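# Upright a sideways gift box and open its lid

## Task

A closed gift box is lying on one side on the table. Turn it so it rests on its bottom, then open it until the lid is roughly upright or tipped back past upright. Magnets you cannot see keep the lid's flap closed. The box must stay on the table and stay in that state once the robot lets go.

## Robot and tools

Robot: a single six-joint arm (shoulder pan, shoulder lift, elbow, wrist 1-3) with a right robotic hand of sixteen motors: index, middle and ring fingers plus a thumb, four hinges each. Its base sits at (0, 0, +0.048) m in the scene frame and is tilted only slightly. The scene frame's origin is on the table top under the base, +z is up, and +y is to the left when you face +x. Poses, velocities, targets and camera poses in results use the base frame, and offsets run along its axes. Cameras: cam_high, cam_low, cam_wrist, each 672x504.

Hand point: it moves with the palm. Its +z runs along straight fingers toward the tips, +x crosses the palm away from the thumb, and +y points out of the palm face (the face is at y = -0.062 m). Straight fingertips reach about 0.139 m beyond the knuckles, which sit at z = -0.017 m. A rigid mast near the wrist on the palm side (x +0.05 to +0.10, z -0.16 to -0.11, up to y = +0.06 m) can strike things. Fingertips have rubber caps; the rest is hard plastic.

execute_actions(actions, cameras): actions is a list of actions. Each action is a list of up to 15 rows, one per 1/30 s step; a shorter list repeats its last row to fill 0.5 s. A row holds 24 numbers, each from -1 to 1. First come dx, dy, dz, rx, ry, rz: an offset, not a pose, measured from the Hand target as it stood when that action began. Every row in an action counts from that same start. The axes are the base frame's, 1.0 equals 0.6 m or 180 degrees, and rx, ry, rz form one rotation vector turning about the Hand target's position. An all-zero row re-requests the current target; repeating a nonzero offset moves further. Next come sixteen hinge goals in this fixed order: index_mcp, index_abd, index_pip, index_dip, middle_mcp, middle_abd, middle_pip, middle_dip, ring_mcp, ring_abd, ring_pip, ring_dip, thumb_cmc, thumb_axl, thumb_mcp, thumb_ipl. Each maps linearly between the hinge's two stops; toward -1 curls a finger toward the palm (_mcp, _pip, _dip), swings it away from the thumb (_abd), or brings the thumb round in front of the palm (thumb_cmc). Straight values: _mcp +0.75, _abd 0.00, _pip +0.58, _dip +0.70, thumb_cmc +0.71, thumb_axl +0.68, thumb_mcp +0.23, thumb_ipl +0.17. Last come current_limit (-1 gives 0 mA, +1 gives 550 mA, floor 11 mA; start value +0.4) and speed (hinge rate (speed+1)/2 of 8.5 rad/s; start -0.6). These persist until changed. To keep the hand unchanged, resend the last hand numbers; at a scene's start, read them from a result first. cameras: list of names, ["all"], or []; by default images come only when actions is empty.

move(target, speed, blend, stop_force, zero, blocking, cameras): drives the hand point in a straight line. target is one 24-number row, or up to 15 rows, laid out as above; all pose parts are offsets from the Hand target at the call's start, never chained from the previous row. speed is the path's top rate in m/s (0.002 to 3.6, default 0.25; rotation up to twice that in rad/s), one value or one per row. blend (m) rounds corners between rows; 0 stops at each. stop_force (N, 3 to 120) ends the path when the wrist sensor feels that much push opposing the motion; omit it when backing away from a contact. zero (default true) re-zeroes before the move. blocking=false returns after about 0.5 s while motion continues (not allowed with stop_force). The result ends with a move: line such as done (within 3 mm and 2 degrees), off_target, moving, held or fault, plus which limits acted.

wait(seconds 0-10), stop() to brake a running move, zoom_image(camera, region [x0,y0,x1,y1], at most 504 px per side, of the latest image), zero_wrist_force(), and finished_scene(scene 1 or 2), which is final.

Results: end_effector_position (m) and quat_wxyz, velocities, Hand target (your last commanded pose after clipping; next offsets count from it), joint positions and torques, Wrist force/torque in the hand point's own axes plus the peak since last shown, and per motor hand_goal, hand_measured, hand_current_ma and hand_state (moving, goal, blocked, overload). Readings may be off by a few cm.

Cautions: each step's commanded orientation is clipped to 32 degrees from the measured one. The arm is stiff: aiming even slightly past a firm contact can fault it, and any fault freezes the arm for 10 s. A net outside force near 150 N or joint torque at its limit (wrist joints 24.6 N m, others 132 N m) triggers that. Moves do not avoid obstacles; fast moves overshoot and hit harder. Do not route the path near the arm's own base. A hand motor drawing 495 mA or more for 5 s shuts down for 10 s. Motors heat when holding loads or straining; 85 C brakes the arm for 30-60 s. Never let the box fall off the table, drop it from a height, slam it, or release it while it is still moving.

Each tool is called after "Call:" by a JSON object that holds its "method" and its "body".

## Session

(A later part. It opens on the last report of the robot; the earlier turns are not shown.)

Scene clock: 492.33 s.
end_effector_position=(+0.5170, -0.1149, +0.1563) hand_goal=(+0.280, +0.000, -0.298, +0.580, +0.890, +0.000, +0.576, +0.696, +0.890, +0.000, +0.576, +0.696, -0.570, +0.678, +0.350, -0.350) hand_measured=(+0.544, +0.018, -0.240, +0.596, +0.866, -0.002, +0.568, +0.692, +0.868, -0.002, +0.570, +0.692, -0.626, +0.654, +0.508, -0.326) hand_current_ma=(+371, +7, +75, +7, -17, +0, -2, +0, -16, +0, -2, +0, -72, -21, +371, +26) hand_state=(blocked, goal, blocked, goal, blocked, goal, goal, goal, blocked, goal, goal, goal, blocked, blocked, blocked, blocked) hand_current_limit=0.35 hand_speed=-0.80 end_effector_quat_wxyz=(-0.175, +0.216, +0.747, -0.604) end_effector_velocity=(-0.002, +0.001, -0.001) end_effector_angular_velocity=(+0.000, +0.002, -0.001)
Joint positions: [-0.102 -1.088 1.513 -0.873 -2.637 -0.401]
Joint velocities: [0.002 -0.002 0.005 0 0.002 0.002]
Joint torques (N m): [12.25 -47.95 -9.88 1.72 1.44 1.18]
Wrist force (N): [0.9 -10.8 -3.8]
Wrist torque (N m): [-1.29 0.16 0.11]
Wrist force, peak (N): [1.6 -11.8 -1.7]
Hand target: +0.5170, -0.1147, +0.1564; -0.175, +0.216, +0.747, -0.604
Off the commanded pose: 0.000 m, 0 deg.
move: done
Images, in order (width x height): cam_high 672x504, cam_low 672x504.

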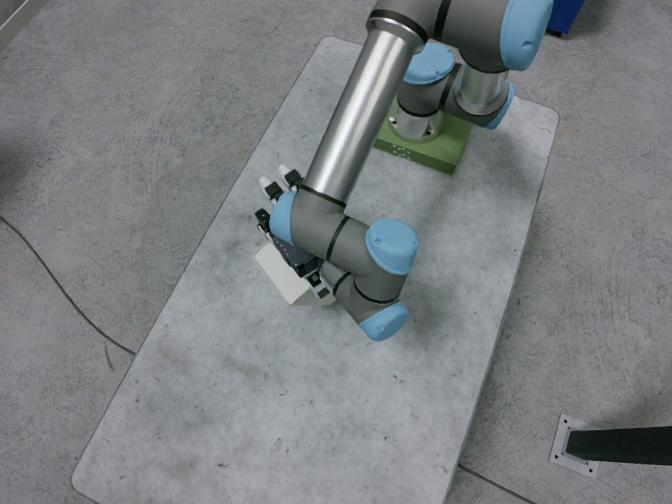

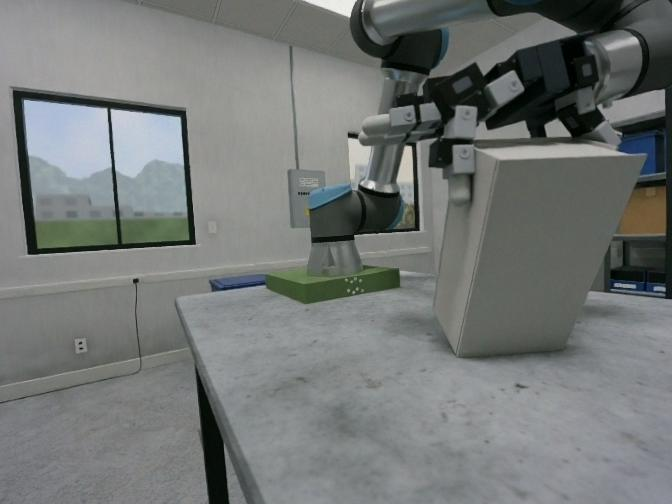

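Call:
{"method": "move", "body": {"target": [[0.0656, -0.041, -0.0183, 0, 0, 0, 0.28, 0.0, -0.299, 0.58, 0.89, 0.0, 0.576, 0.696, 0.89, 0.0, 0.576, 0.696, -0.571, 0.678, 0.35, -0.351, 0.35, -0.8], [0.1227, -0.0767, -0.065, 0, 0, 0, 0.28, 0.0, -0.299, 0.58, 0.89, 0.0, 0.576, 0.696, 0.89, 0.0, 0.576, 0.696, -0.571, 0.678, 0.35, -0.351, 0.35, -0.8]], "speed": [0.05, 0.05], "blend": [0.015, 0], "cameras": ["cam_low", "cam_high"]}}

Call:
{"method": "zoom_image", "body": {"camera": "cam_low", "region": [340, 60, 672, 420]}}

Scene clock: 497.53 s.
end_effector_position=(+0.5907, -0.1609, +0.1173) hand_goal=(+0.280, +0.000, -0.298, +0.580, +0.890, +0.000, +0.576, +0.696, +0.890, +0.000, +0.576, +0.696, -0.570, +0.678, +0.350, -0.350) hand_measured=(+0.544, +0.028, -0.236, +0.590, +0.866, -0.002, +0.568, +0.692, +0.868, -0.002, +0.570, +0.692, -0.592, +0.636, +0.508, -0.332) hand_current_ma=(+371, +16, +82, +4, -17, +0, -2, +0, -16, +0, -2, +0, -13, -60, +371, +17) hand_state=(blocked, blocked, blocked, goal, blocked, goal, goal, goal, blocked, goal, goal, goal, blocked, blocked, blocked, goal) hand_current_limit=0.35 hand_speed=-0.80 end_effector_quat_wxyz=(-0.175, +0.216, +0.747, -0.604)
Joint positions: [-0.159 -0.902 1.322 -0.919 -2.688 -0.457]
Joint torques (N m): [9.12 -58.69 -14.05 1.84 0.57 1.23]
Wrist force (N): [0.3 0.0 -0.5]
Wrist torque (N m): [-0.35 0.19 0.21]
Wrist force, peak (N): [-10.6 -36.7 -9.5]
Hand target: +0.5906, -0.1607, +0.1174; -0.175, +0.216, +0.747, -0.604
Off the commanded pose: 0.000 m, 0 deg.
move: done
Images, in order (width x height): cam_high 672x504, cam_low 672x504.

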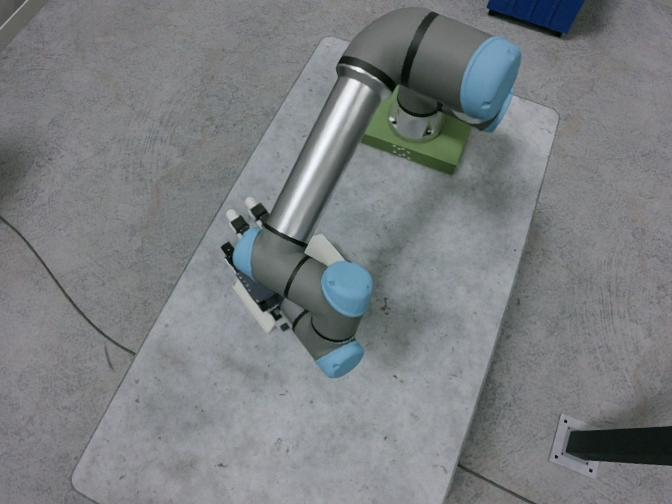

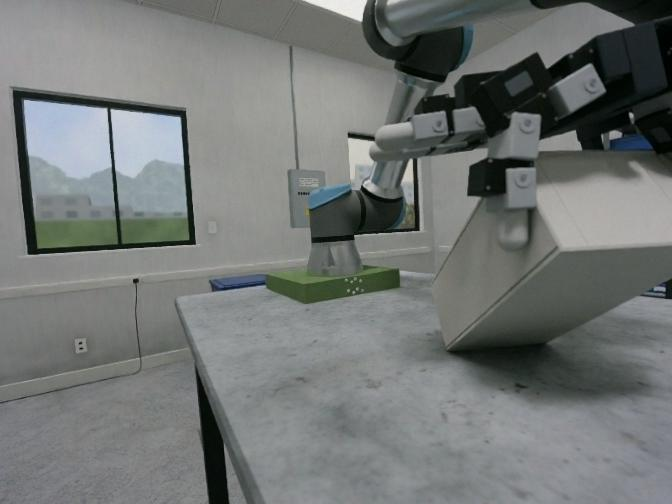

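Scaled by 1.400.

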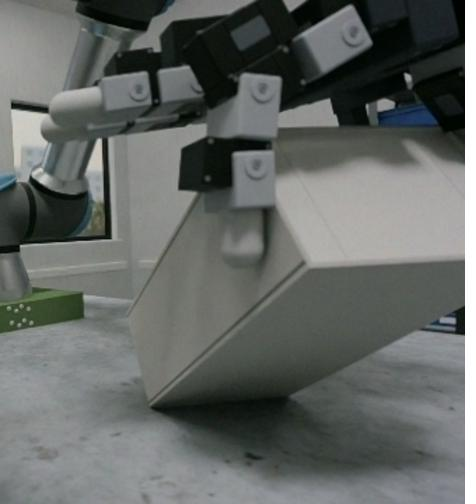

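Call:
{"method": "move", "body": {"target": [0.0448, -0.028, -0.065, 0, 0, 0, 0.28, 0.0, -0.299, 0.58, 0.89, 0.0, 0.576, 0.696, 0.89, 0.0, 0.576, 0.696, -0.571, 0.678, 0.35, -0.351, 0.35, -0.8], "speed": 0.05, "cameras": ["cam_low"]}}

Call:
{"method": "zoom_image", "body": {"camera": "cam_low", "region": [340, 60, 672, 420]}}

Scene clock: 500.37 s.
end_effector_position=(+0.6176, -0.1777, +0.0783) hand_goal=(+0.280, +0.000, -0.298, +0.580, +0.890, +0.000, +0.576, +0.696, +0.890, +0.000, +0.576, +0.696, -0.570, +0.678, +0.350, -0.350) hand_measured=(+0.544, +0.028, -0.236, +0.590, +0.866, -0.002, +0.568, +0.692, +0.868, -0.002, +0.570, +0.692, -0.590, +0.640, +0.502, -0.332) hand_current_ma=(+371, +16, +82, +4, -17, +0, -2, +0, -16, +0, -2, +0, -12, -48, +370, +17) hand_state=(blocked, blocked, blocked, goal, blocked, goal, goal, goal, blocked, goal, goal, goal, blocked, moving, blocked, goal) hand_current_limit=0.35 hand_speed=-0.80 end_effector_quat_wxyz=(-0.175, +0.216, +0.747, -0.604)
Joint positions: [-0.176 -0.805 1.26 -0.972 -2.703 -0.477]
Joint torques (N m): [2.31 -63.36 -13.82 1.27 -0.7 1.27]
Wrist force (N): [1.0 1.5 -0.4]
Wrist torque (N m): [0.03 0.11 0.21]
Wrist force, peak (N): [-0.7 -2.8 -0.4]
Hand target: +0.6175, -0.1775, +0.0784; -0.175, +0.216, +0.747, -0.604
Off the commanded pose: 0.000 m, 0 deg.
move: done
Images, in order (width x height): cam_low 672x504.

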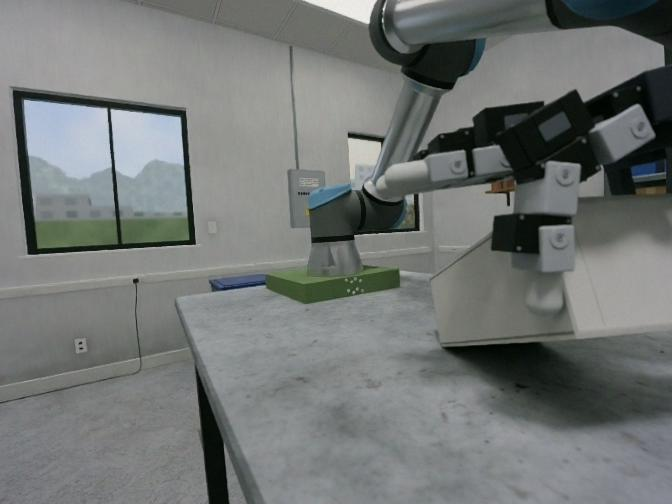

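Scaled by 1.400.

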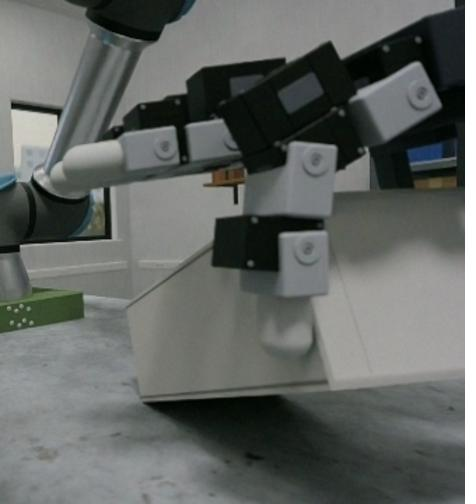

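Call:
{"method": "move", "body": {"target": [0.03, -0.0188, -0.088, 0, 0, 0, 0.28, 0.0, -0.299, 0.58, 0.89, 0.0, 0.576, 0.696, 0.89, 0.0, 0.576, 0.696, -0.571, 0.678, 0.35, -0.351, 0.35, -0.8], "speed": 0.025, "stop_force": 4, "cameras": ["cam_low", "cam_high", "cam_wrist"]}}

Call:
{"method": "zoom_image", "body": {"camera": "cam_low", "region": [340, 60, 672, 420]}}

Scene clock: 504.87 s.
end_effector_position=(+0.6355, -0.1889, +0.0256) hand_goal=(+0.280, +0.000, -0.298, +0.580, +0.890, +0.000, +0.576, +0.696, +0.890, +0.000, +0.576, +0.696, -0.570, +0.678, +0.350, -0.350) hand_measured=(+0.544, +0.026, -0.232, +0.598, +0.866, -0.002, +0.568, +0.692, +0.868, -0.002, +0.570, +0.692, -0.578, +0.654, +0.464, -0.328) hand_current_ma=(+371, +15, +93, +9, -17, +0, -2, +0, -16, +0, -2, +0, -3, -22, +371, +21) hand_state=(blocked, blocked, blocked, goal, blocked, goal, goal, goal, blocked, goal, goal, goal, goal, blocked, blocked, blocked) hand_current_limit=0.35 hand_speed=-0.80 end_effector_quat_wxyz=(-0.175, +0.216, +0.747, -0.604)
Joint positions: [-0.187 -0.705 1.225 -1.049 -2.712 -0.49]
Joint torques (N m): [1.08 -66.23 -13.72 1.31 -0.66 1.16]
Wrist force (N): [1.2 2.6 0.7]
Wrist torque (N m): [0.03 -0.01 0.35]
Wrist force, peak (N): [1.6 3.0 0.7]
Hand target: +0.6355, -0.1888, +0.0256; -0.175, +0.216, +0.747, -0.604
Off the commanded pose: 0.000 m, 0 deg.
move: done

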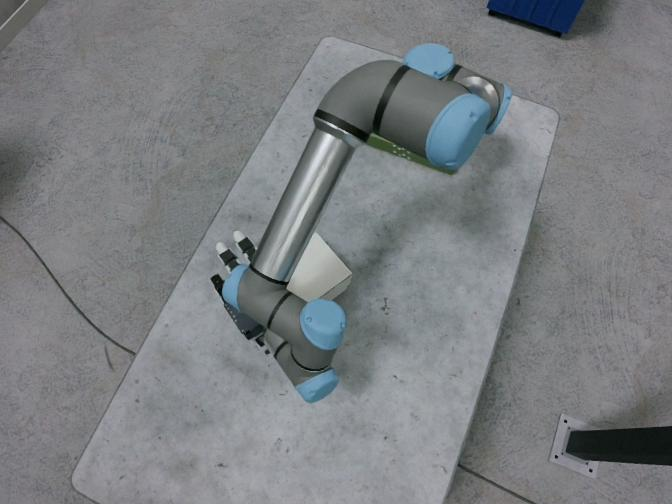

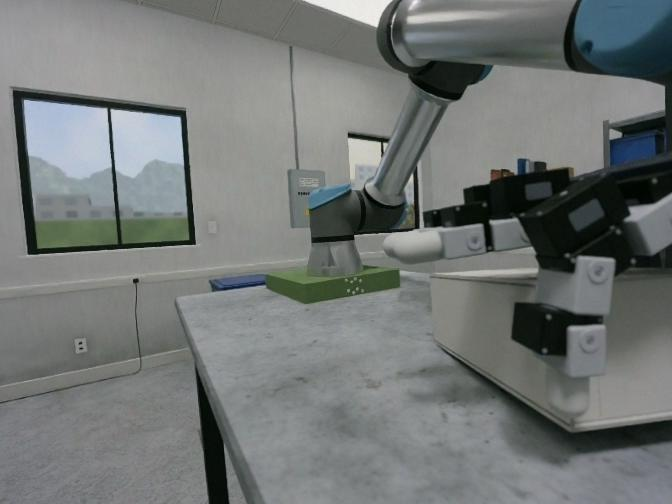

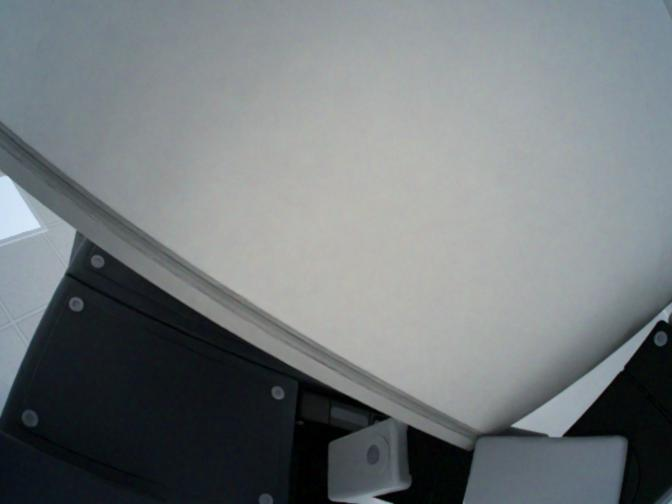

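Scaled by 1.400.

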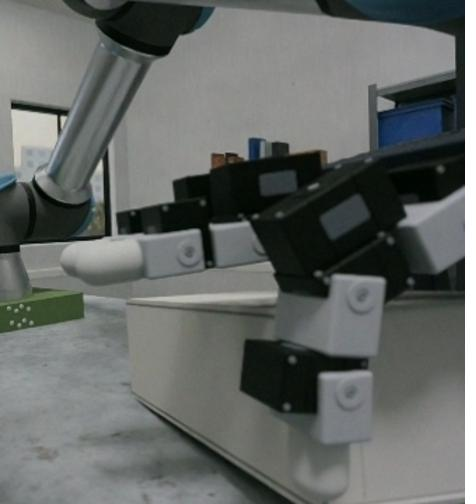

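Call:
{"method": "move", "body": {"target": [0.006, -0.004, -0.05, 0, 0, 0, 0.28, 0.0, -0.299, 0.58, 0.89, 0.0, 0.576, 0.696, 0.89, 0.0, 0.576, 0.696, -0.571, 0.678, 0.35, -0.351, 0.35, -0.8], "speed": 0.015, "stop_force": 3, "cameras": ["cam_low"]}}

Call:
{"method": "zoom_image", "body": {"camera": "cam_low", "region": [400, 240, 672, 480]}}

Scene clock: 510.37 s.
end_effector_position=(+0.6391, -0.1912, -0.0044) hand_goal=(+0.280, +0.000, -0.298, +0.580, +0.890, +0.000, +0.576, +0.696, +0.890, +0.000, +0.576, +0.696, -0.570, +0.678, +0.350, -0.350) hand_measured=(+0.276, +0.004, -0.294, +0.584, +0.866, -0.002, +0.568, +0.692, +0.868, -0.002, +0.570, +0.692, -0.568, +0.676, +0.352, -0.348) hand_current_ma=(+0, +0, +1, +0, -17, +0, -2, +0, -16, +0, -2, +0, +0, +0, +0, +1) hand_state=(goal, goal, goal, goal, blocked, goal, goal, goal, blocked, goal, goal, goal, goal, goal, goal, goal) hand_current_limit=0.35 hand_speed=-0.80 end_effector_quat_wxyz=(-0.175, +0.216, +0.747, -0.604)
Joint positions: [-0.19 -0.658 1.222 -1.096 -2.714 -0.493]
Joint torques (N m): [-10.71 -66.2 -20.67 1.36 -2.52 -0.81]
Wrist force (N): [1.0 0.9 0.4]
Wrist torque (N m): [-0.03 0.01 0.37]
Wrist force, peak (N): [1.2 3.2 0.8]
Hand target: +0.6391, -0.1912, -0.0044; -0.175, +0.216, +0.747, -0.604
Off the commanded pose: 0.000 m, 0 deg.
move: done
Images, in order (width x height): cam_low 672x504.

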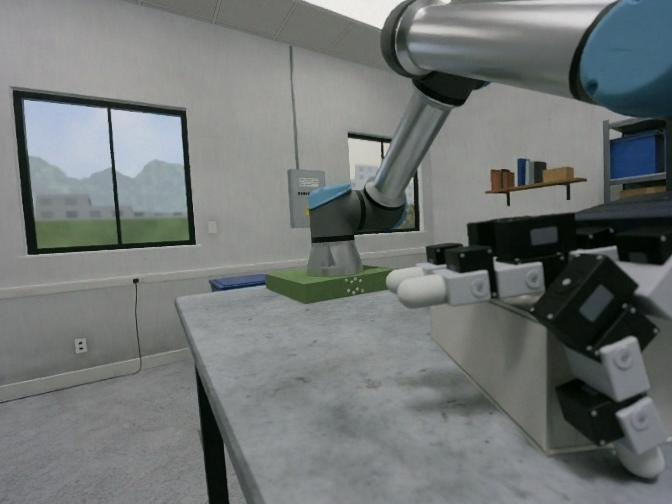

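Scaled by 1.853.

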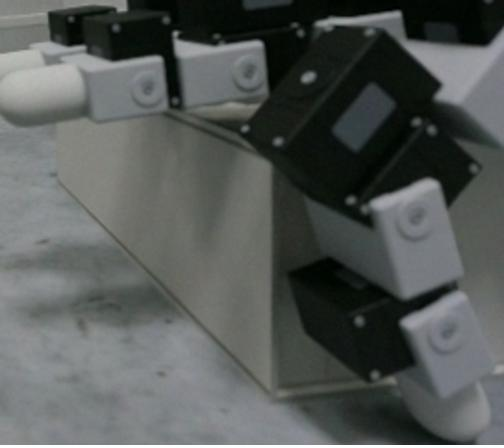

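Call:
{"method": "execute_actions", "body": {"actions": [], "cameras": ["cam_high", "cam_wrist"]}}

Call:
{"method": "zoom_image", "body": {"camera": "cam_high", "region": [180, 210, 400, 410]}}

Scene clock: 512.83 s.
end_effector_position=(+0.6391, -0.1912, -0.0044) hand_goal=(+0.280, +0.000, -0.298, +0.580, +0.890, +0.000, +0.576, +0.696, +0.890, +0.000, +0.576, +0.696, -0.570, +0.678, +0.350, -0.350) hand_measured=(+0.276, +0.004, -0.294, +0.584, +0.866, -0.002, +0.568, +0.692, +0.868, -0.002, +0.570, +0.692, -0.568, +0.676, +0.352, -0.348) hand_current_ma=(+0, +0, +1, +0, -17, +0, -2, +0, -16, +0, -2, +0, +0, +0, +0, +1) hand_state=(goal, goal, goal, goal, blocked, goal, goal, goal, blocked, goal, goal, goal, goal, goal, goal, goal) hand_current_limit=0.35 hand_speed=-0.80 end_effector_quat_wxyz=(-0.175, +0.216, +0.747, -0.604)
Joint positions: [-0.19 -0.658 1.222 -1.096 -2.714 -0.493]
Joint velocities: within noise
Joint torques (N m): [-0.94 -66.65 -15.2 1.27 -0.51 0.72]
Wrist force (N): [1.0 0.8 0.1]
Wrist torque (N m): [-0.03 0.01 0.37]
Wrist force, peak (N): [1.1 1.1 0.3]
Hand target: +0.6391, -0.1912, -0.0044; -0.175, +0.216, +0.747, -0.604
Off the commanded pose: 0.000 m, 0 deg.
Images, in order (width x height): cam_high 672x504, cam_wrist 672x504.

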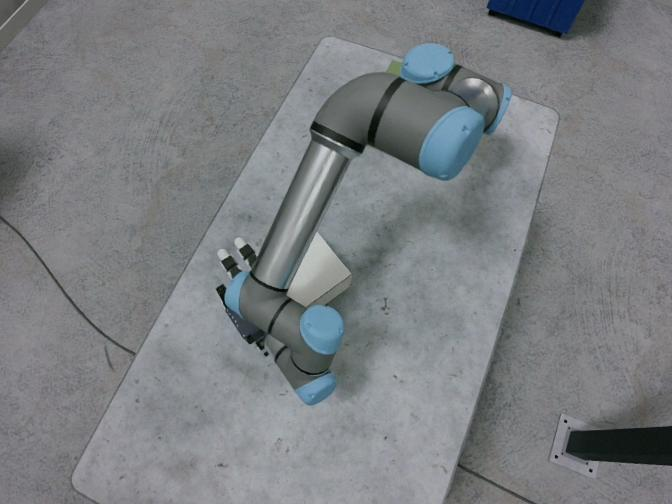

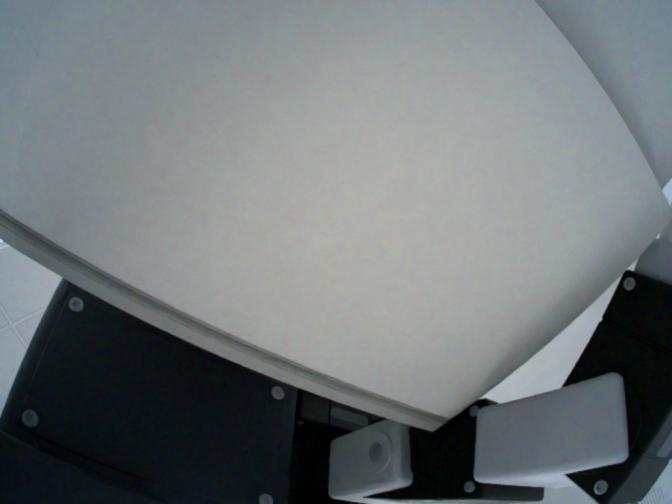

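Scaled by 2.291.

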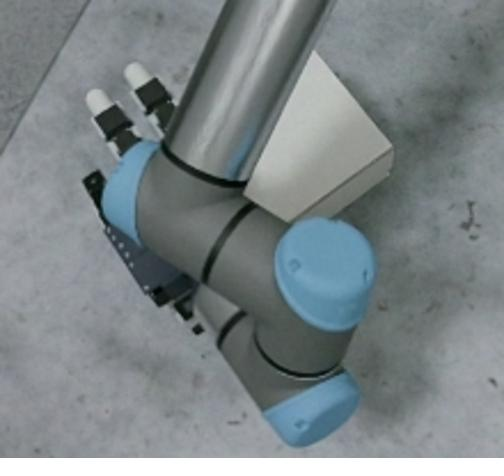

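Call:
{"method": "move", "body": {"target": [[0, 0, 0, 0, 0, 0, 0.89, 0.0, -0.299, 0.58, 0.89, 0.0, 0.576, 0.696, 0.89, 0.0, 0.576, 0.696, -0.571, 0.678, 0.73, -0.351, 0.3, -0.7], [0, 0, 0.5, 0, 0, 0, 0.89, 0.0, -0.299, 0.58, 0.89, 0.0, 0.576, 0.696, 0.89, 0.0, 0.576, 0.696, -0.571, 0.678, 0.73, -0.351, 0.3, -0.7], [-0.122, 0.5687, 0.44, 0.3675, -0.2297, 0, 0.89, 0.0, -0.299, 0.58, 0.89, 0.0, 0.576, 0.696, 0.89, 0.0, 0.576, 0.696, -0.571, 0.678, 0.73, -0.351, 0.3, -0.7]], "speed": [0.1, 0.25, 0.5], "blend": [0, 0.05, 0], "cameras": ["all"]}}

Call:
{"method": "zoom_image", "body": {"camera": "cam_high", "region": [200, 170, 420, 370]}}

Call:
{"method": "zoom_image", "body": {"camera": "cam_low", "region": [340, 180, 672, 504]}}

Scene clock: 535.87 s.
end_effector_position=(+0.5659, +0.1500, +0.2596) hand_goal=(+0.890, +0.000, -0.298, +0.580, +0.890, +0.000, +0.576, +0.696, +0.890, +0.000, +0.576, +0.696, -0.570, +0.678, +0.730, -0.350) hand_measured=(+0.886, +0.004, -0.296, +0.582, +0.880, -0.002, +0.572, +0.694, +0.882, -0.002, +0.572, +0.694, -0.568, +0.676, +0.722, -0.350) hand_current_ma=(-1, +0, +0, +0, -3, +0, -1, +0, -3, +0, -1, +0, +0, +0, -4, +0) hand_state=(goal, goal, goal, goal, goal, goal, goal, goal, goal, goal, goal, goal, goal, goal, goal, goal) hand_current_limit=0.30 hand_speed=-0.70 end_effector_quat_wxyz=(-0.002, +0.275, +0.961, +0.002) end_effector_velocity=(+0.001, +0.000, +0.000) end_effector_angular_velocity=(+0.005, -0.002, -0.002)
Joint positions: [-0.089 -1.541 1.793 -1.819 -1.567 -1.102]
Joint velocities: [-0.001 0 0.001 -0.002 0.005 0]
Joint torques (N m): [-14.71 -20.61 -18.88 -3.96 1.46 -1.29]
Wrist force (N): [0.4 0.5 0.3]
Wrist torque (N m): [0.02 -0.11 0.04]
Wrist force, peak (N): [1.2 3.8 0.8]
Hand target: +0.5659, +0.1500, +0.2596; -0.002, +0.275, +0.961, +0.002
Off the commanded pose: 0.000 m, 0 deg.
move: done

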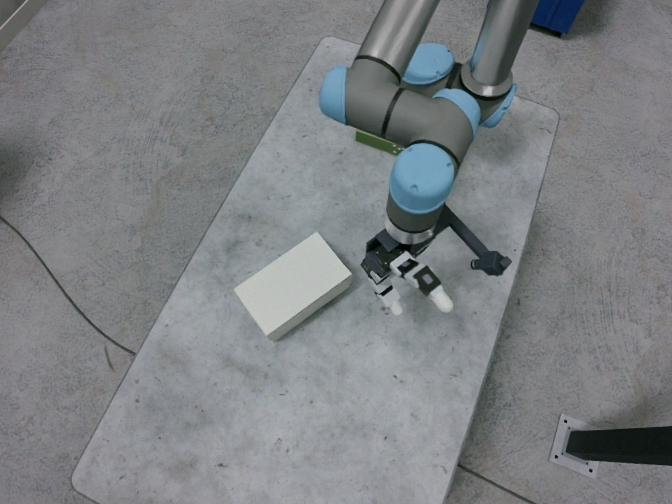

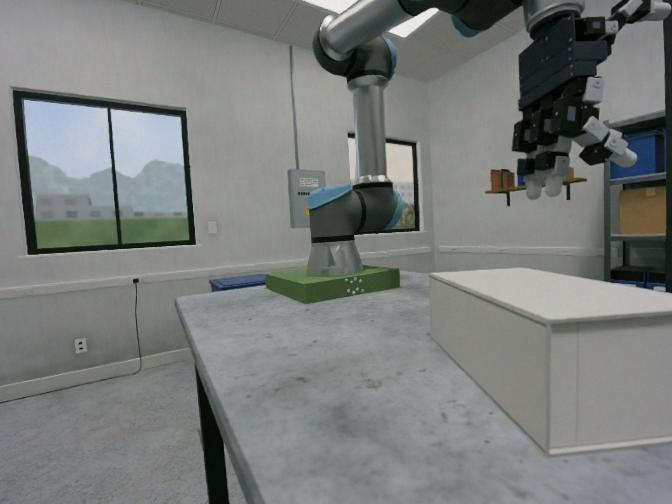

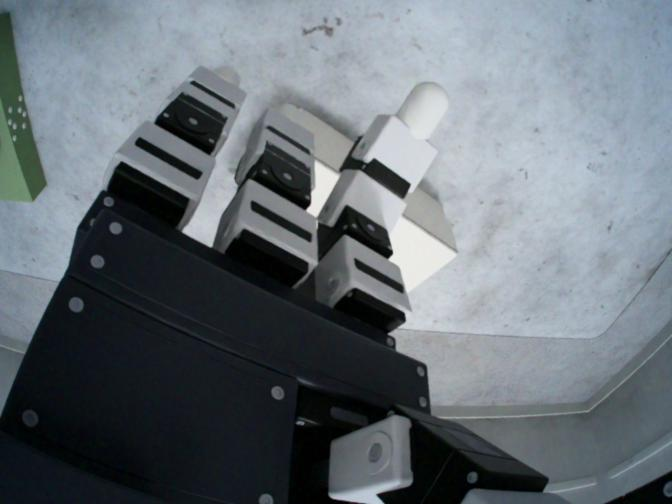

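Scaled by 2.291.

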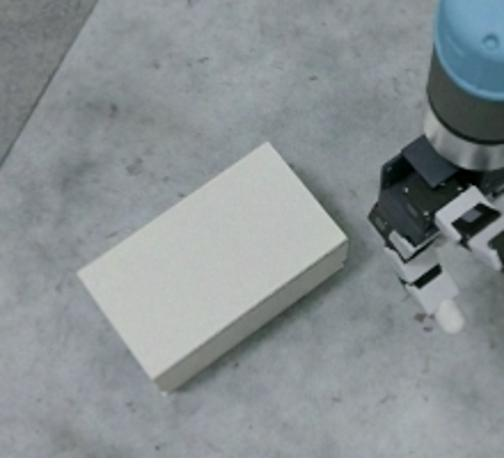

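Scaled by 1.518.

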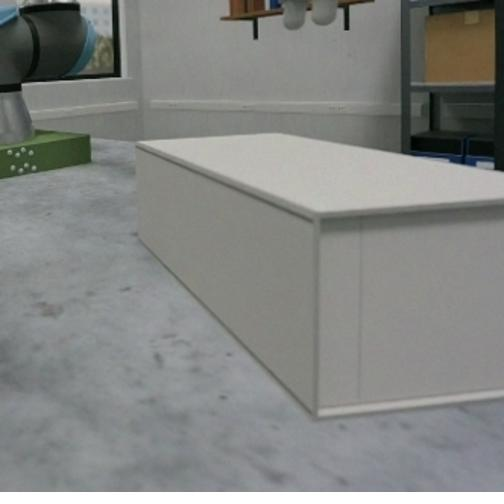

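Call:
{"method": "move", "body": {"target": [[0.057, -0.05, 0.0, 0, 0, -0.5, 0.89, 0.0, -0.299, 0.116, 0.89, 0.0, -0.299, 0.116, 0.89, 0.0, -0.299, 0.116, 0.714, 0.678, 0.226, 0.168, 0.3, -0.6], [0.0157, -0.2573, -0.14, 0, 0, -1.0, 0.89, 0.0, -0.299, 0.116, 0.89, 0.0, -0.299, 0.116, 0.89, 0.0, -0.299, 0.116, 0.714, 0.678, 0.226, 0.168, 0.3, -0.6]], "speed": 0.6, "blend": [0.04, 0], "cameras": ["all"]}}

Call:
{"method": "zoom_image", "body": {"camera": "cam_low", "region": [340, 120, 672, 480]}}

Call:
{"method": "zoom_image", "body": {"camera": "cam_high", "region": [200, 170, 420, 370]}}

Scene clock: 577.47 s.
end_effector_position=(+0.5754, -0.0045, +0.1756) hand_goal=(+0.890, +0.000, -0.298, +0.116, +0.890, +0.000, -0.298, +0.116, +0.890, +0.000, -0.298, +0.116, +0.714, +0.678, +0.226, +0.168) hand_measured=(+0.888, +0.004, -0.296, +0.120, +0.886, -0.002, -0.292, +0.120, +0.888, -0.002, -0.292, +0.120, +0.712, +0.676, +0.224, +0.164) hand_current_ma=(+0, +0, +0, +1, -1, +0, +2, +0, +0, +0, +1, +0, +0, +0, +0, -1) hand_state=(goal, goal, goal, goal, goal, goal, goal, goal, goal, goal, goal, goal, goal, goal, goal, goal) hand_current_limit=0.30 hand_speed=-0.60 end_effector_quat_wxyz=(+0.002, +0.961, -0.275, +0.002)
Joint positions: [-0.121 -1.172 1.563 -1.965 -1.575 2.008]
Joint torques (N m): [15.03 -51.24 -19.04 -0.4 -1.28 0.9]
Wrist force (N): [0.5 0.2 0.2]
Wrist torque (N m): [-0.04 -0.06 0.10]
Wrist force, peak (N): [1.3 1.2 0.8]
Hand target: +0.5753, -0.0044, +0.1756; +0.002, +0.961, -0.275, +0.002
Off the commanded pose: 0.000 m, 0 deg.
move: done

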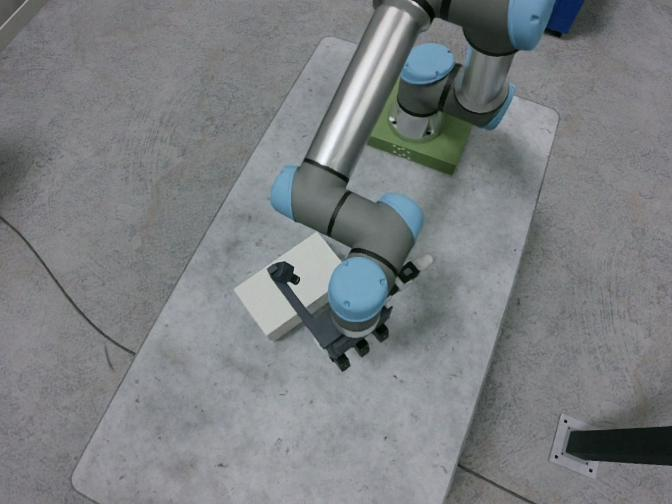

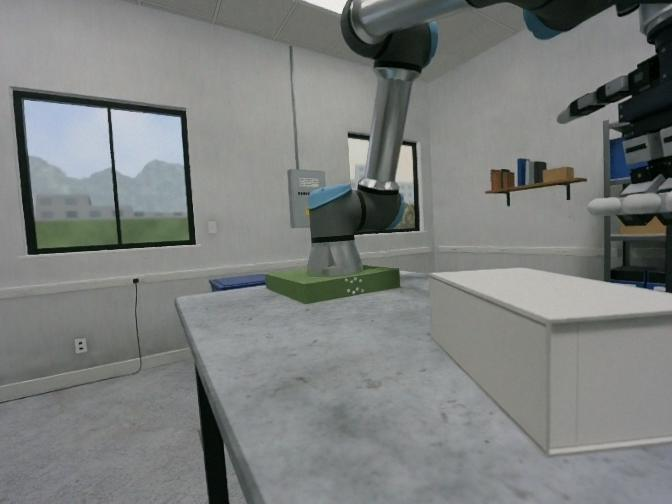

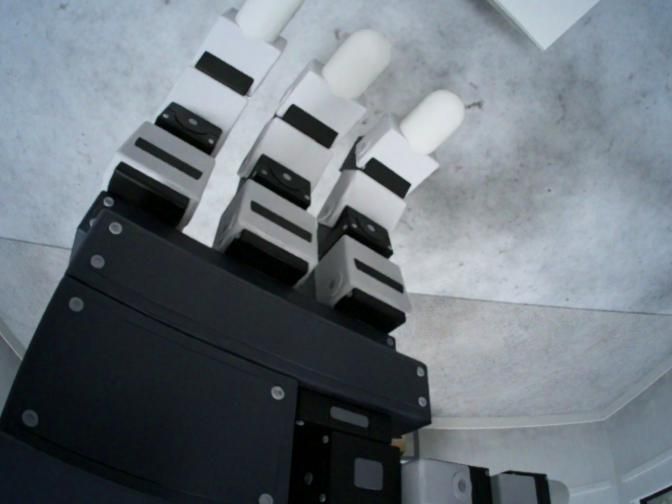

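Scaled by 1.400.

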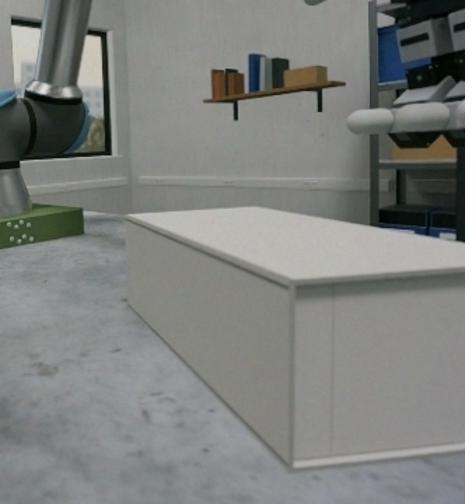

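Scaled by 2.291.

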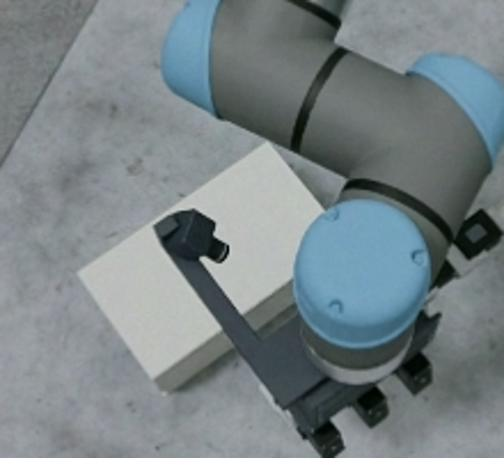

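Call:
{"method": "move", "body": {"target": [0, 0, -0.225, 0, 0, 0, 0.89, 0.0, -0.299, 0.116, 0.89, 0.0, -0.299, 0.116, 0.89, 0.0, -0.299, 0.116, 0.714, 0.678, 0.226, 0.168, 0.3, -0.6], "speed": 0.2, "cameras": []}}

Call:
{"method": "move", "body": {"target": [0, 0, -0.08, 0, 0, 0, 0.89, 0.0, -0.299, 0.116, 0.89, 0.0, -0.299, 0.116, 0.89, 0.0, -0.299, 0.116, 0.714, 0.678, 0.226, 0.168, 0.3, -0.6], "speed": 0.015, "stop_force": 3, "cameras": ["cam_low", "cam_high"]}}

Call:
{"method": "zoom_image", "body": {"camera": "cam_low", "region": [420, 200, 672, 480]}}

Scene clock: 581.73 s.
end_effector_position=(+0.5753, -0.0044, +0.0407) hand_goal=(+0.890, +0.000, -0.298, +0.116, +0.890, +0.000, -0.298, +0.116, +0.890, +0.000, -0.298, +0.116, +0.714, +0.678, +0.226, +0.168) hand_measured=(+0.888, +0.004, -0.296, +0.120, +0.886, -0.002, -0.292, +0.120, +0.888, -0.002, -0.292, +0.120, +0.712, +0.676, +0.222, +0.164) hand_current_ma=(+0, +0, +0, +1, -1, +0, +1, +0, +0, +0, +1, +0, +0, +0, -1, -1) hand_state=(goal, goal, goal, goal, goal, goal, goal, goal, goal, goal, goal, goal, goal, goal, goal, goal) hand_current_limit=0.30 hand_speed=-0.60 end_effector_quat_wxyz=(+0.002, +0.961, -0.275, +0.002)
Joint positions: [-0.121 -1.007 1.705 -2.272 -1.575 2.008]
Joint torques (N m): [4.05 -38.11 -23.6 -4.07 -1.62 -0.25]
Wrist force (N): [0.3 0.3 0.4]
Wrist torque (N m): [-0.05 -0.05 0.06]
Wrist force, peak (N): [0.4 0.1 2.5]
Hand target: +0.5753, -0.0044, +0.0406; +0.002, +0.961, -0.275, +0.002
Off the commanded pose: 0.000 m, 0 deg.
move: done
No camera images: "cameras" was empty.

Scene clock: 583.43 s.
end_effector_position=(+0.5753, -0.0044, +0.0330) hand_goal=(+0.890, +0.000, -0.298, +0.116, +0.890, +0.000, -0.298, +0.116, +0.890, +0.000, -0.298, +0.116, +0.714, +0.678, +0.226, +0.168) hand_measured=(+0.890, +0.002, -0.302, +0.120, +0.890, +0.000, -0.300, +0.120, +0.890, -0.002, -0.300, +0.120, +0.712, +0.676, +0.222, +0.164) hand_current_ma=(+0, +0, +0, +1, +0, +0, +0, +0, +0, +0, +0, +0, +0, +0, -1, -1) hand_state=(goal, goal, goal, goal, goal, goal, goal, goal, goal, goal, goal, goal, goal, goal, goal, goal) hand_current_limit=0.30 hand_speed=-0.60 end_effector_quat_wxyz=(+0.002, +0.961, -0.275, +0.002)
Joint positions: [-0.121 -0.995 1.709 -2.288 -1.575 2.008]
Joint torques (N m): [3.3 -54.13 -29.28 -3.6 -2.05 -0.67]
Wrist force (N): [0.5 0.6 -0.3]
Wrist torque (N m): [0.00 -0.08 0.09]
Wrist force, peak (N): [-0.9 -3.0 -15.2]
Hand target: +0.5753, -0.0044, +0.0330; +0.002, +0.961, -0.275, +0.002 (not the last commanded pose)
Off the commanded pose: 0.040 m, 0 deg.
move: contact
Images, in order (width x height): cam_high 672x504, cam_low 672x504.

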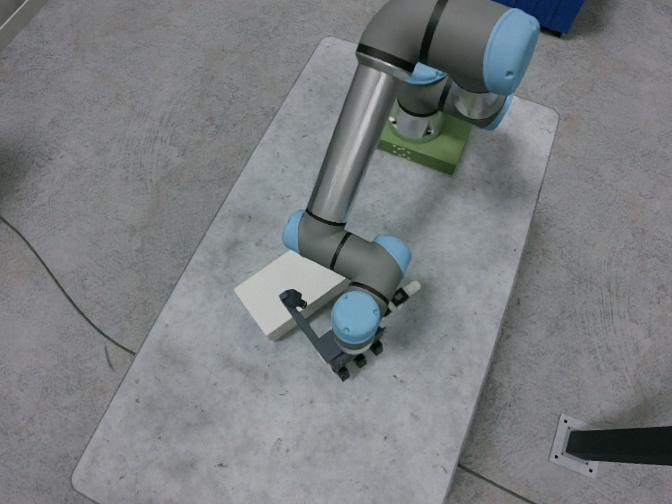

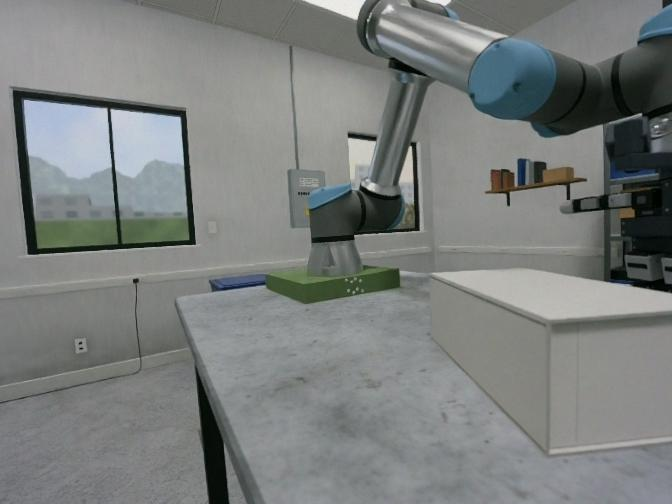

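Scaled by 1.800.

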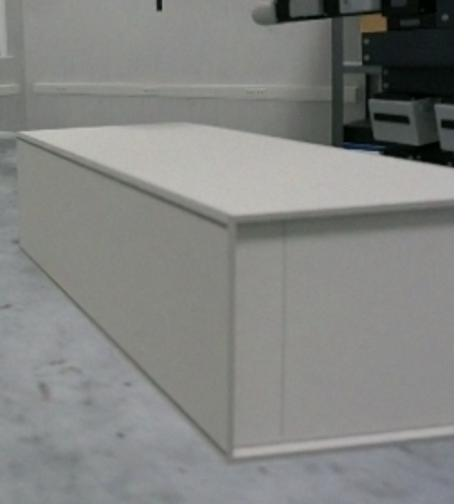

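Call:
{"method": "move", "body": {"target": [0, 0, 0.035, 0, 0, 0, 0.89, 0.0, -0.299, 0.478, 0.89, 0.0, -0.299, 0.478, 0.89, 0.0, -0.299, 0.478, 0.714, 0.678, 0.226, 0.168, 0.3, -0.6], "speed": 0.05, "cameras": []}}

Call:
{"method": "move", "body": {"target": [0, 0, -0.06, 0, 0, 0, 0.89, 0.0, -0.299, 0.478, 0.89, 0.0, -0.299, 0.478, 0.89, 0.0, -0.299, 0.478, 0.714, 0.678, 0.226, 0.168, 0.3, -0.6], "speed": 0.012, "stop_force": 3, "cameras": []}}

Scene clock: 587.97 s.
end_effector_position=(+0.5754, -0.0044, +0.0542) hand_goal=(+0.890, +0.000, -0.298, +0.478, +0.890, +0.000, -0.298, +0.478, +0.890, +0.000, -0.298, +0.478, +0.714, +0.678, +0.226, +0.168) hand_measured=(+0.890, +0.002, -0.300, +0.476, +0.890, +0.000, -0.298, +0.476, +0.890, -0.002, -0.298, +0.476, +0.712, +0.676, +0.222, +0.164) hand_current_ma=(+0, +0, +0, +0, +0, +0, +0, +0, +0, +0, +0, +0, +0, +0, -1, -1) hand_state=(goal, goal, goal, goal, goal, goal, goal, goal, goal, goal, goal, goal, goal, goal, goal, goal) hand_current_limit=0.30 hand_speed=-0.60 end_effector_quat_wxyz=(+0.002, +0.961, -0.275, +0.002)
Joint positions: [-0.121 -1.027 1.695 -2.242 -1.575 2.008]
Joint torques (N m): [4.34 -34.46 -14.18 -4.13 -2.22 1.03]
Wrist force (N): [0.4 0.1 0.4]
Wrist torque (N m): [-0.07 -0.05 0.05]
Wrist force, peak (N): [0.7 0.3 0.9]
Hand target: +0.5753, -0.0044, +0.0540; +0.002, +0.961, -0.275, +0.002
Off the commanded pose: 0.000 m, 0 deg.
move: done
No camera images: "cameras" was empty.

Scene clock: 590.70 s.
end_effector_position=(+0.5753, -0.0044, +0.0344) hand_goal=(+0.890, +0.000, -0.298, +0.478, +0.890, +0.000, -0.298, +0.478, +0.890, +0.000, -0.298, +0.478, +0.714, +0.678, +0.226, +0.168) hand_measured=(+0.890, +0.002, -0.302, +0.474, +0.890, +0.000, -0.302, +0.474, +0.890, +0.000, -0.302, +0.474, +0.712, +0.676, +0.222, +0.164) hand_current_ma=(+0, +0, -1, -1, +0, +0, -1, +0, +0, +0, -1, +0, +0, +0, -1, -1) hand_state=(goal, goal, goal, goal, goal, goal, goal, goal, goal, goal, goal, goal, goal, goal, goal, goal) hand_current_limit=0.30 hand_speed=-0.60 end_effector_quat_wxyz=(+0.002, +0.961, -0.275, +0.002)
Joint positions: [-0.121 -0.997 1.708 -2.285 -1.575 2.008]
Joint torques (N m): [3.26 -54.29 -29.68 -2.38 -1.96 0.7]
Wrist force (N): [0.2 0.2 -0.3]
Wrist torque (N m): [-0.03 -0.04 0.05]
Wrist force, peak (N): [-0.3 -5.2 -6.1]
Hand target: +0.5753, -0.0044, +0.0344; +0.002, +0.961, -0.275, +0.002 (not the last commanded pose)
Off the commanded pose: 0.016 m, 0 deg.
move: contact
No camera images: "cameras" was empty.

Call:
{"method": "move", "body": {"target": [[0, 0, 0.006, 0, 0, 0, 0.89, 0.0, -0.299, 0.478, 0.89, 0.0, -0.299, 0.478, 0.89, 0.0, -0.299, 0.478, 0.714, 0.678, 0.226, 0.168, 0.3, -0.6], [-0.067, -0.1055, 0.006, 0, 0, 0, 0.89, 0.0, -0.299, 0.478, 0.89, 0.0, -0.299, 0.478, 0.89, 0.0, -0.299, 0.478, 0.714, 0.678, 0.226, 0.168, 0.3, -0.6]], "speed": 0.03, "stop_force": 3, "cameras": ["cam_high", "cam_low", "cam_wrist"]}}

Call:
{"method": "zoom_image", "body": {"camera": "cam_high", "region": [220, 200, 420, 390]}}

Scene clock: 598.57 s.
end_effector_position=(+0.5351, -0.0677, +0.0380) hand_goal=(+0.890, +0.000, -0.298, +0.478, +0.890, +0.000, -0.298, +0.478, +0.890, +0.000, -0.298, +0.478, +0.714, +0.678, +0.226, +0.168) hand_measured=(+0.890, +0.002, -0.300, +0.476, +0.892, +0.000, -0.298, +0.476, +0.892, +0.000, -0.298, +0.476, +0.712, +0.676, +0.222, +0.164) hand_current_ma=(+0, +0, +0, +0, +0, +0, +0, +0, +0, +0, +0, +0, +0, +0, -1, -1) hand_state=(goal, goal, goal, goal, goal, goal, goal, goal, goal, goal, goal, goal, goal, goal, goal, goal) hand_current_limit=0.30 hand_speed=-0.60 end_effector_quat_wxyz=(+0.002, +0.961, -0.275, +0.002)
Joint positions: [-0.235 -1.081 1.842 -2.335 -1.575 1.893]
Joint torques (N m): [14.52 -28.93 -28.96 -0.24 1.27 1.18]
Wrist force (N): [0.3 0.0 0.5]
Wrist torque (N m): [-0.09 -0.04 0.02]
Wrist force, peak (N): [0.3 -2.2 -1.7]
Hand target: +0.5351, -0.0677, +0.0380; +0.002, +0.961, -0.275, +0.002
Off the commanded pose: 0.000 m, 0 deg.
move: done

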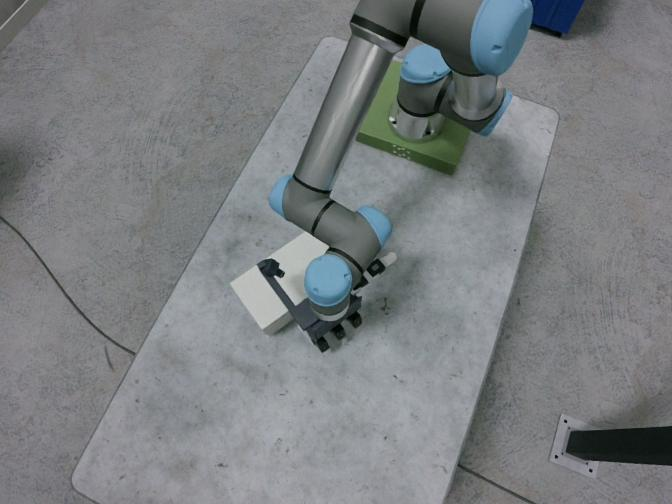

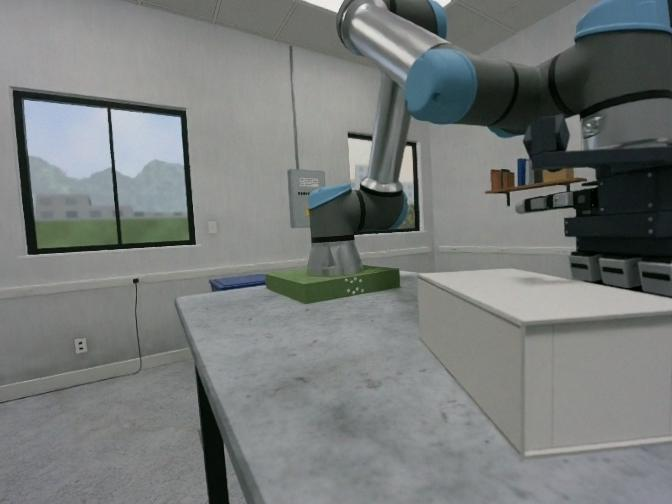

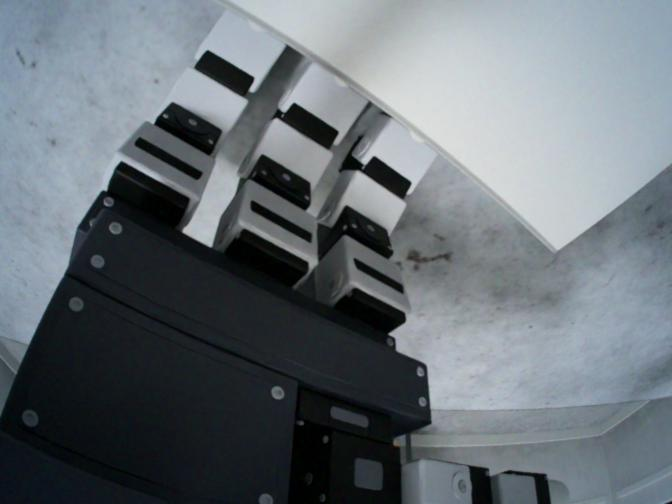

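Scaled by 2.520.

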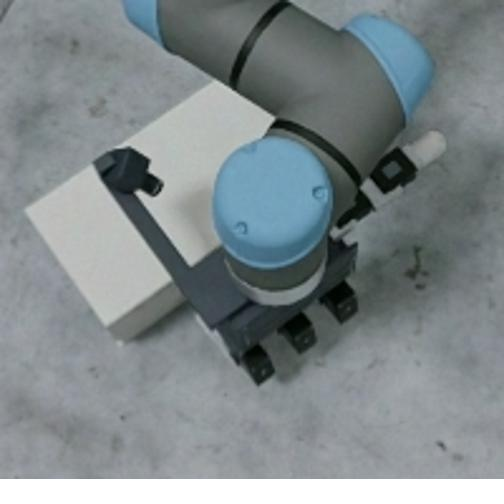

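Call:
{"method": "move", "body": {"target": [0, 0, 0.03, 0, 0, 0, 0.89, 0.0, -0.299, 0.478, 0.89, 0.0, -0.299, 0.478, 0.89, 0.0, -0.299, 0.478, 0.714, 0.678, 0.226, 0.168, 0.3, -0.6], "speed": 0.03, "cameras": ["cam_low", "cam_wrist"]}}

Call:
{"method": "zoom_image", "body": {"camera": "cam_low", "region": [400, 230, 672, 480]}}

Scene clock: 601.47 s.
end_effector_position=(+0.5352, -0.0677, +0.0562) hand_goal=(+0.890, +0.000, -0.298, +0.478, +0.890, +0.000, -0.298, +0.478, +0.890, +0.000, -0.298, +0.478, +0.714, +0.678, +0.226, +0.168) hand_measured=(+0.892, +0.002, -0.292, +0.480, +0.894, +0.000, -0.292, +0.480, +0.894, +0.000, -0.292, +0.480, +0.712, +0.676, +0.222, +0.164) hand_current_ma=(+0, +0, +1, +0, +1, +0, +1, +0, +1, +0, +1, +0, +0, +0, -1, -1) hand_state=(goal, goal, goal, goal, goal, goal, goal, goal, goal, goal, goal, goal, goal, goal, goal, goal) hand_current_limit=0.30 hand_speed=-0.60 end_effector_quat_wxyz=(+0.002, +0.961, -0.275, +0.002) end_effector_velocity=(+0.001, +0.000, -0.001) end_effector_angular_velocity=(-0.001, -0.004, +0.000)
Joint positions: [-0.235 -1.111 1.829 -2.293 -1.575 1.893]
Joint velocities: [0 0.002 0.001 -0.007 0 0]
Joint torques (N m): [13.38 -28.85 -15.87 -4.47 0.33 1.23]
Wrist force (N): [0.1 -0.1 1.7]
Wrist torque (N m): [-0.07 -0.08 0.02]
Wrist force, peak (N): [0.5 -0.2 2.0]
Hand target: +0.5351, -0.0677, +0.0560; +0.002, +0.961, -0.275, +0.002
Off the commanded pose: 0.000 m, 0 deg.
move: done
Images, in order (width x height): cam_low 672x504, cam_wrist 672x504.

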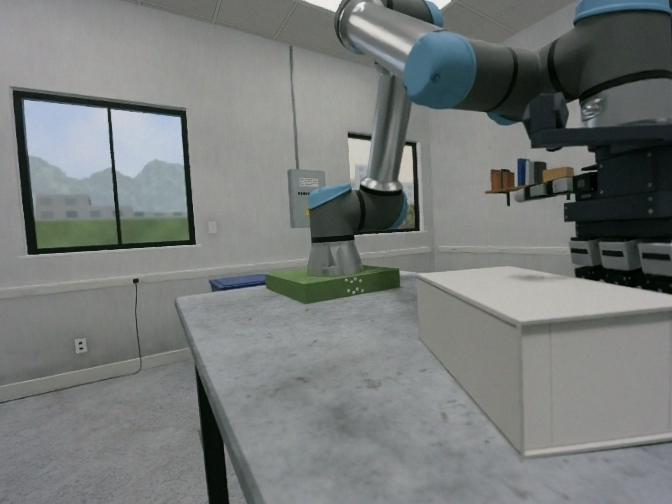

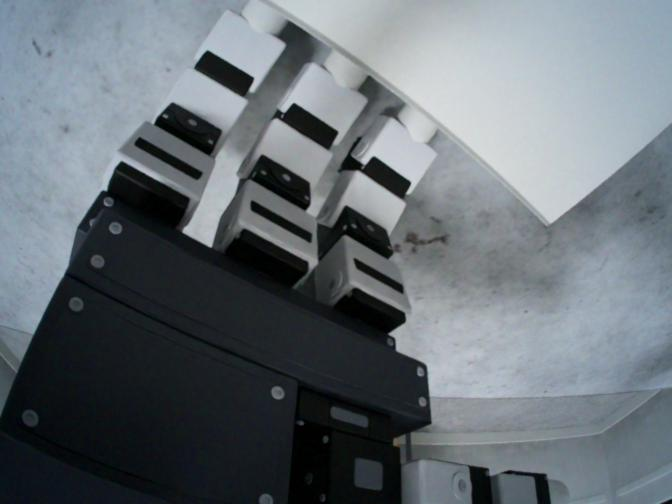

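Scaled by 1.853.

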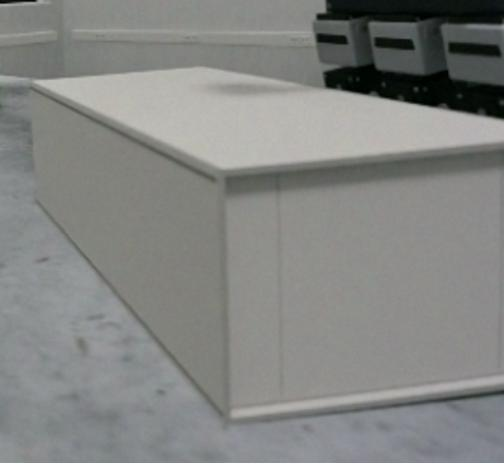

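Call:
{"method": "zoom_image", "body": {"camera": "cam_wrist", "region": [200, 0, 600, 240]}}

Call:
{"method": "zoom_image", "body": {"camera": "cam_low", "region": [500, 220, 672, 360]}}

Scaled by 1.260 from the camera's 672x504 image, which has a finer 960x720 frame.

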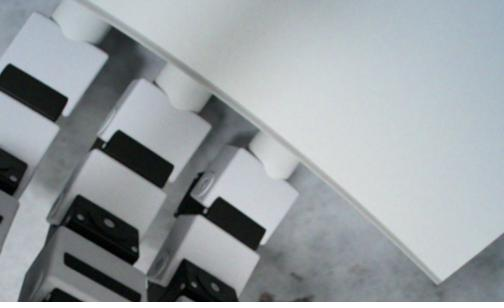

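Scaled by 2.930.

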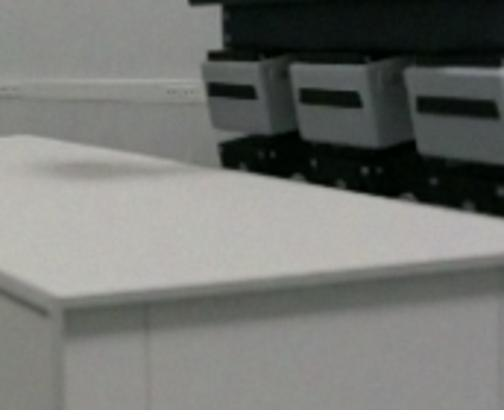

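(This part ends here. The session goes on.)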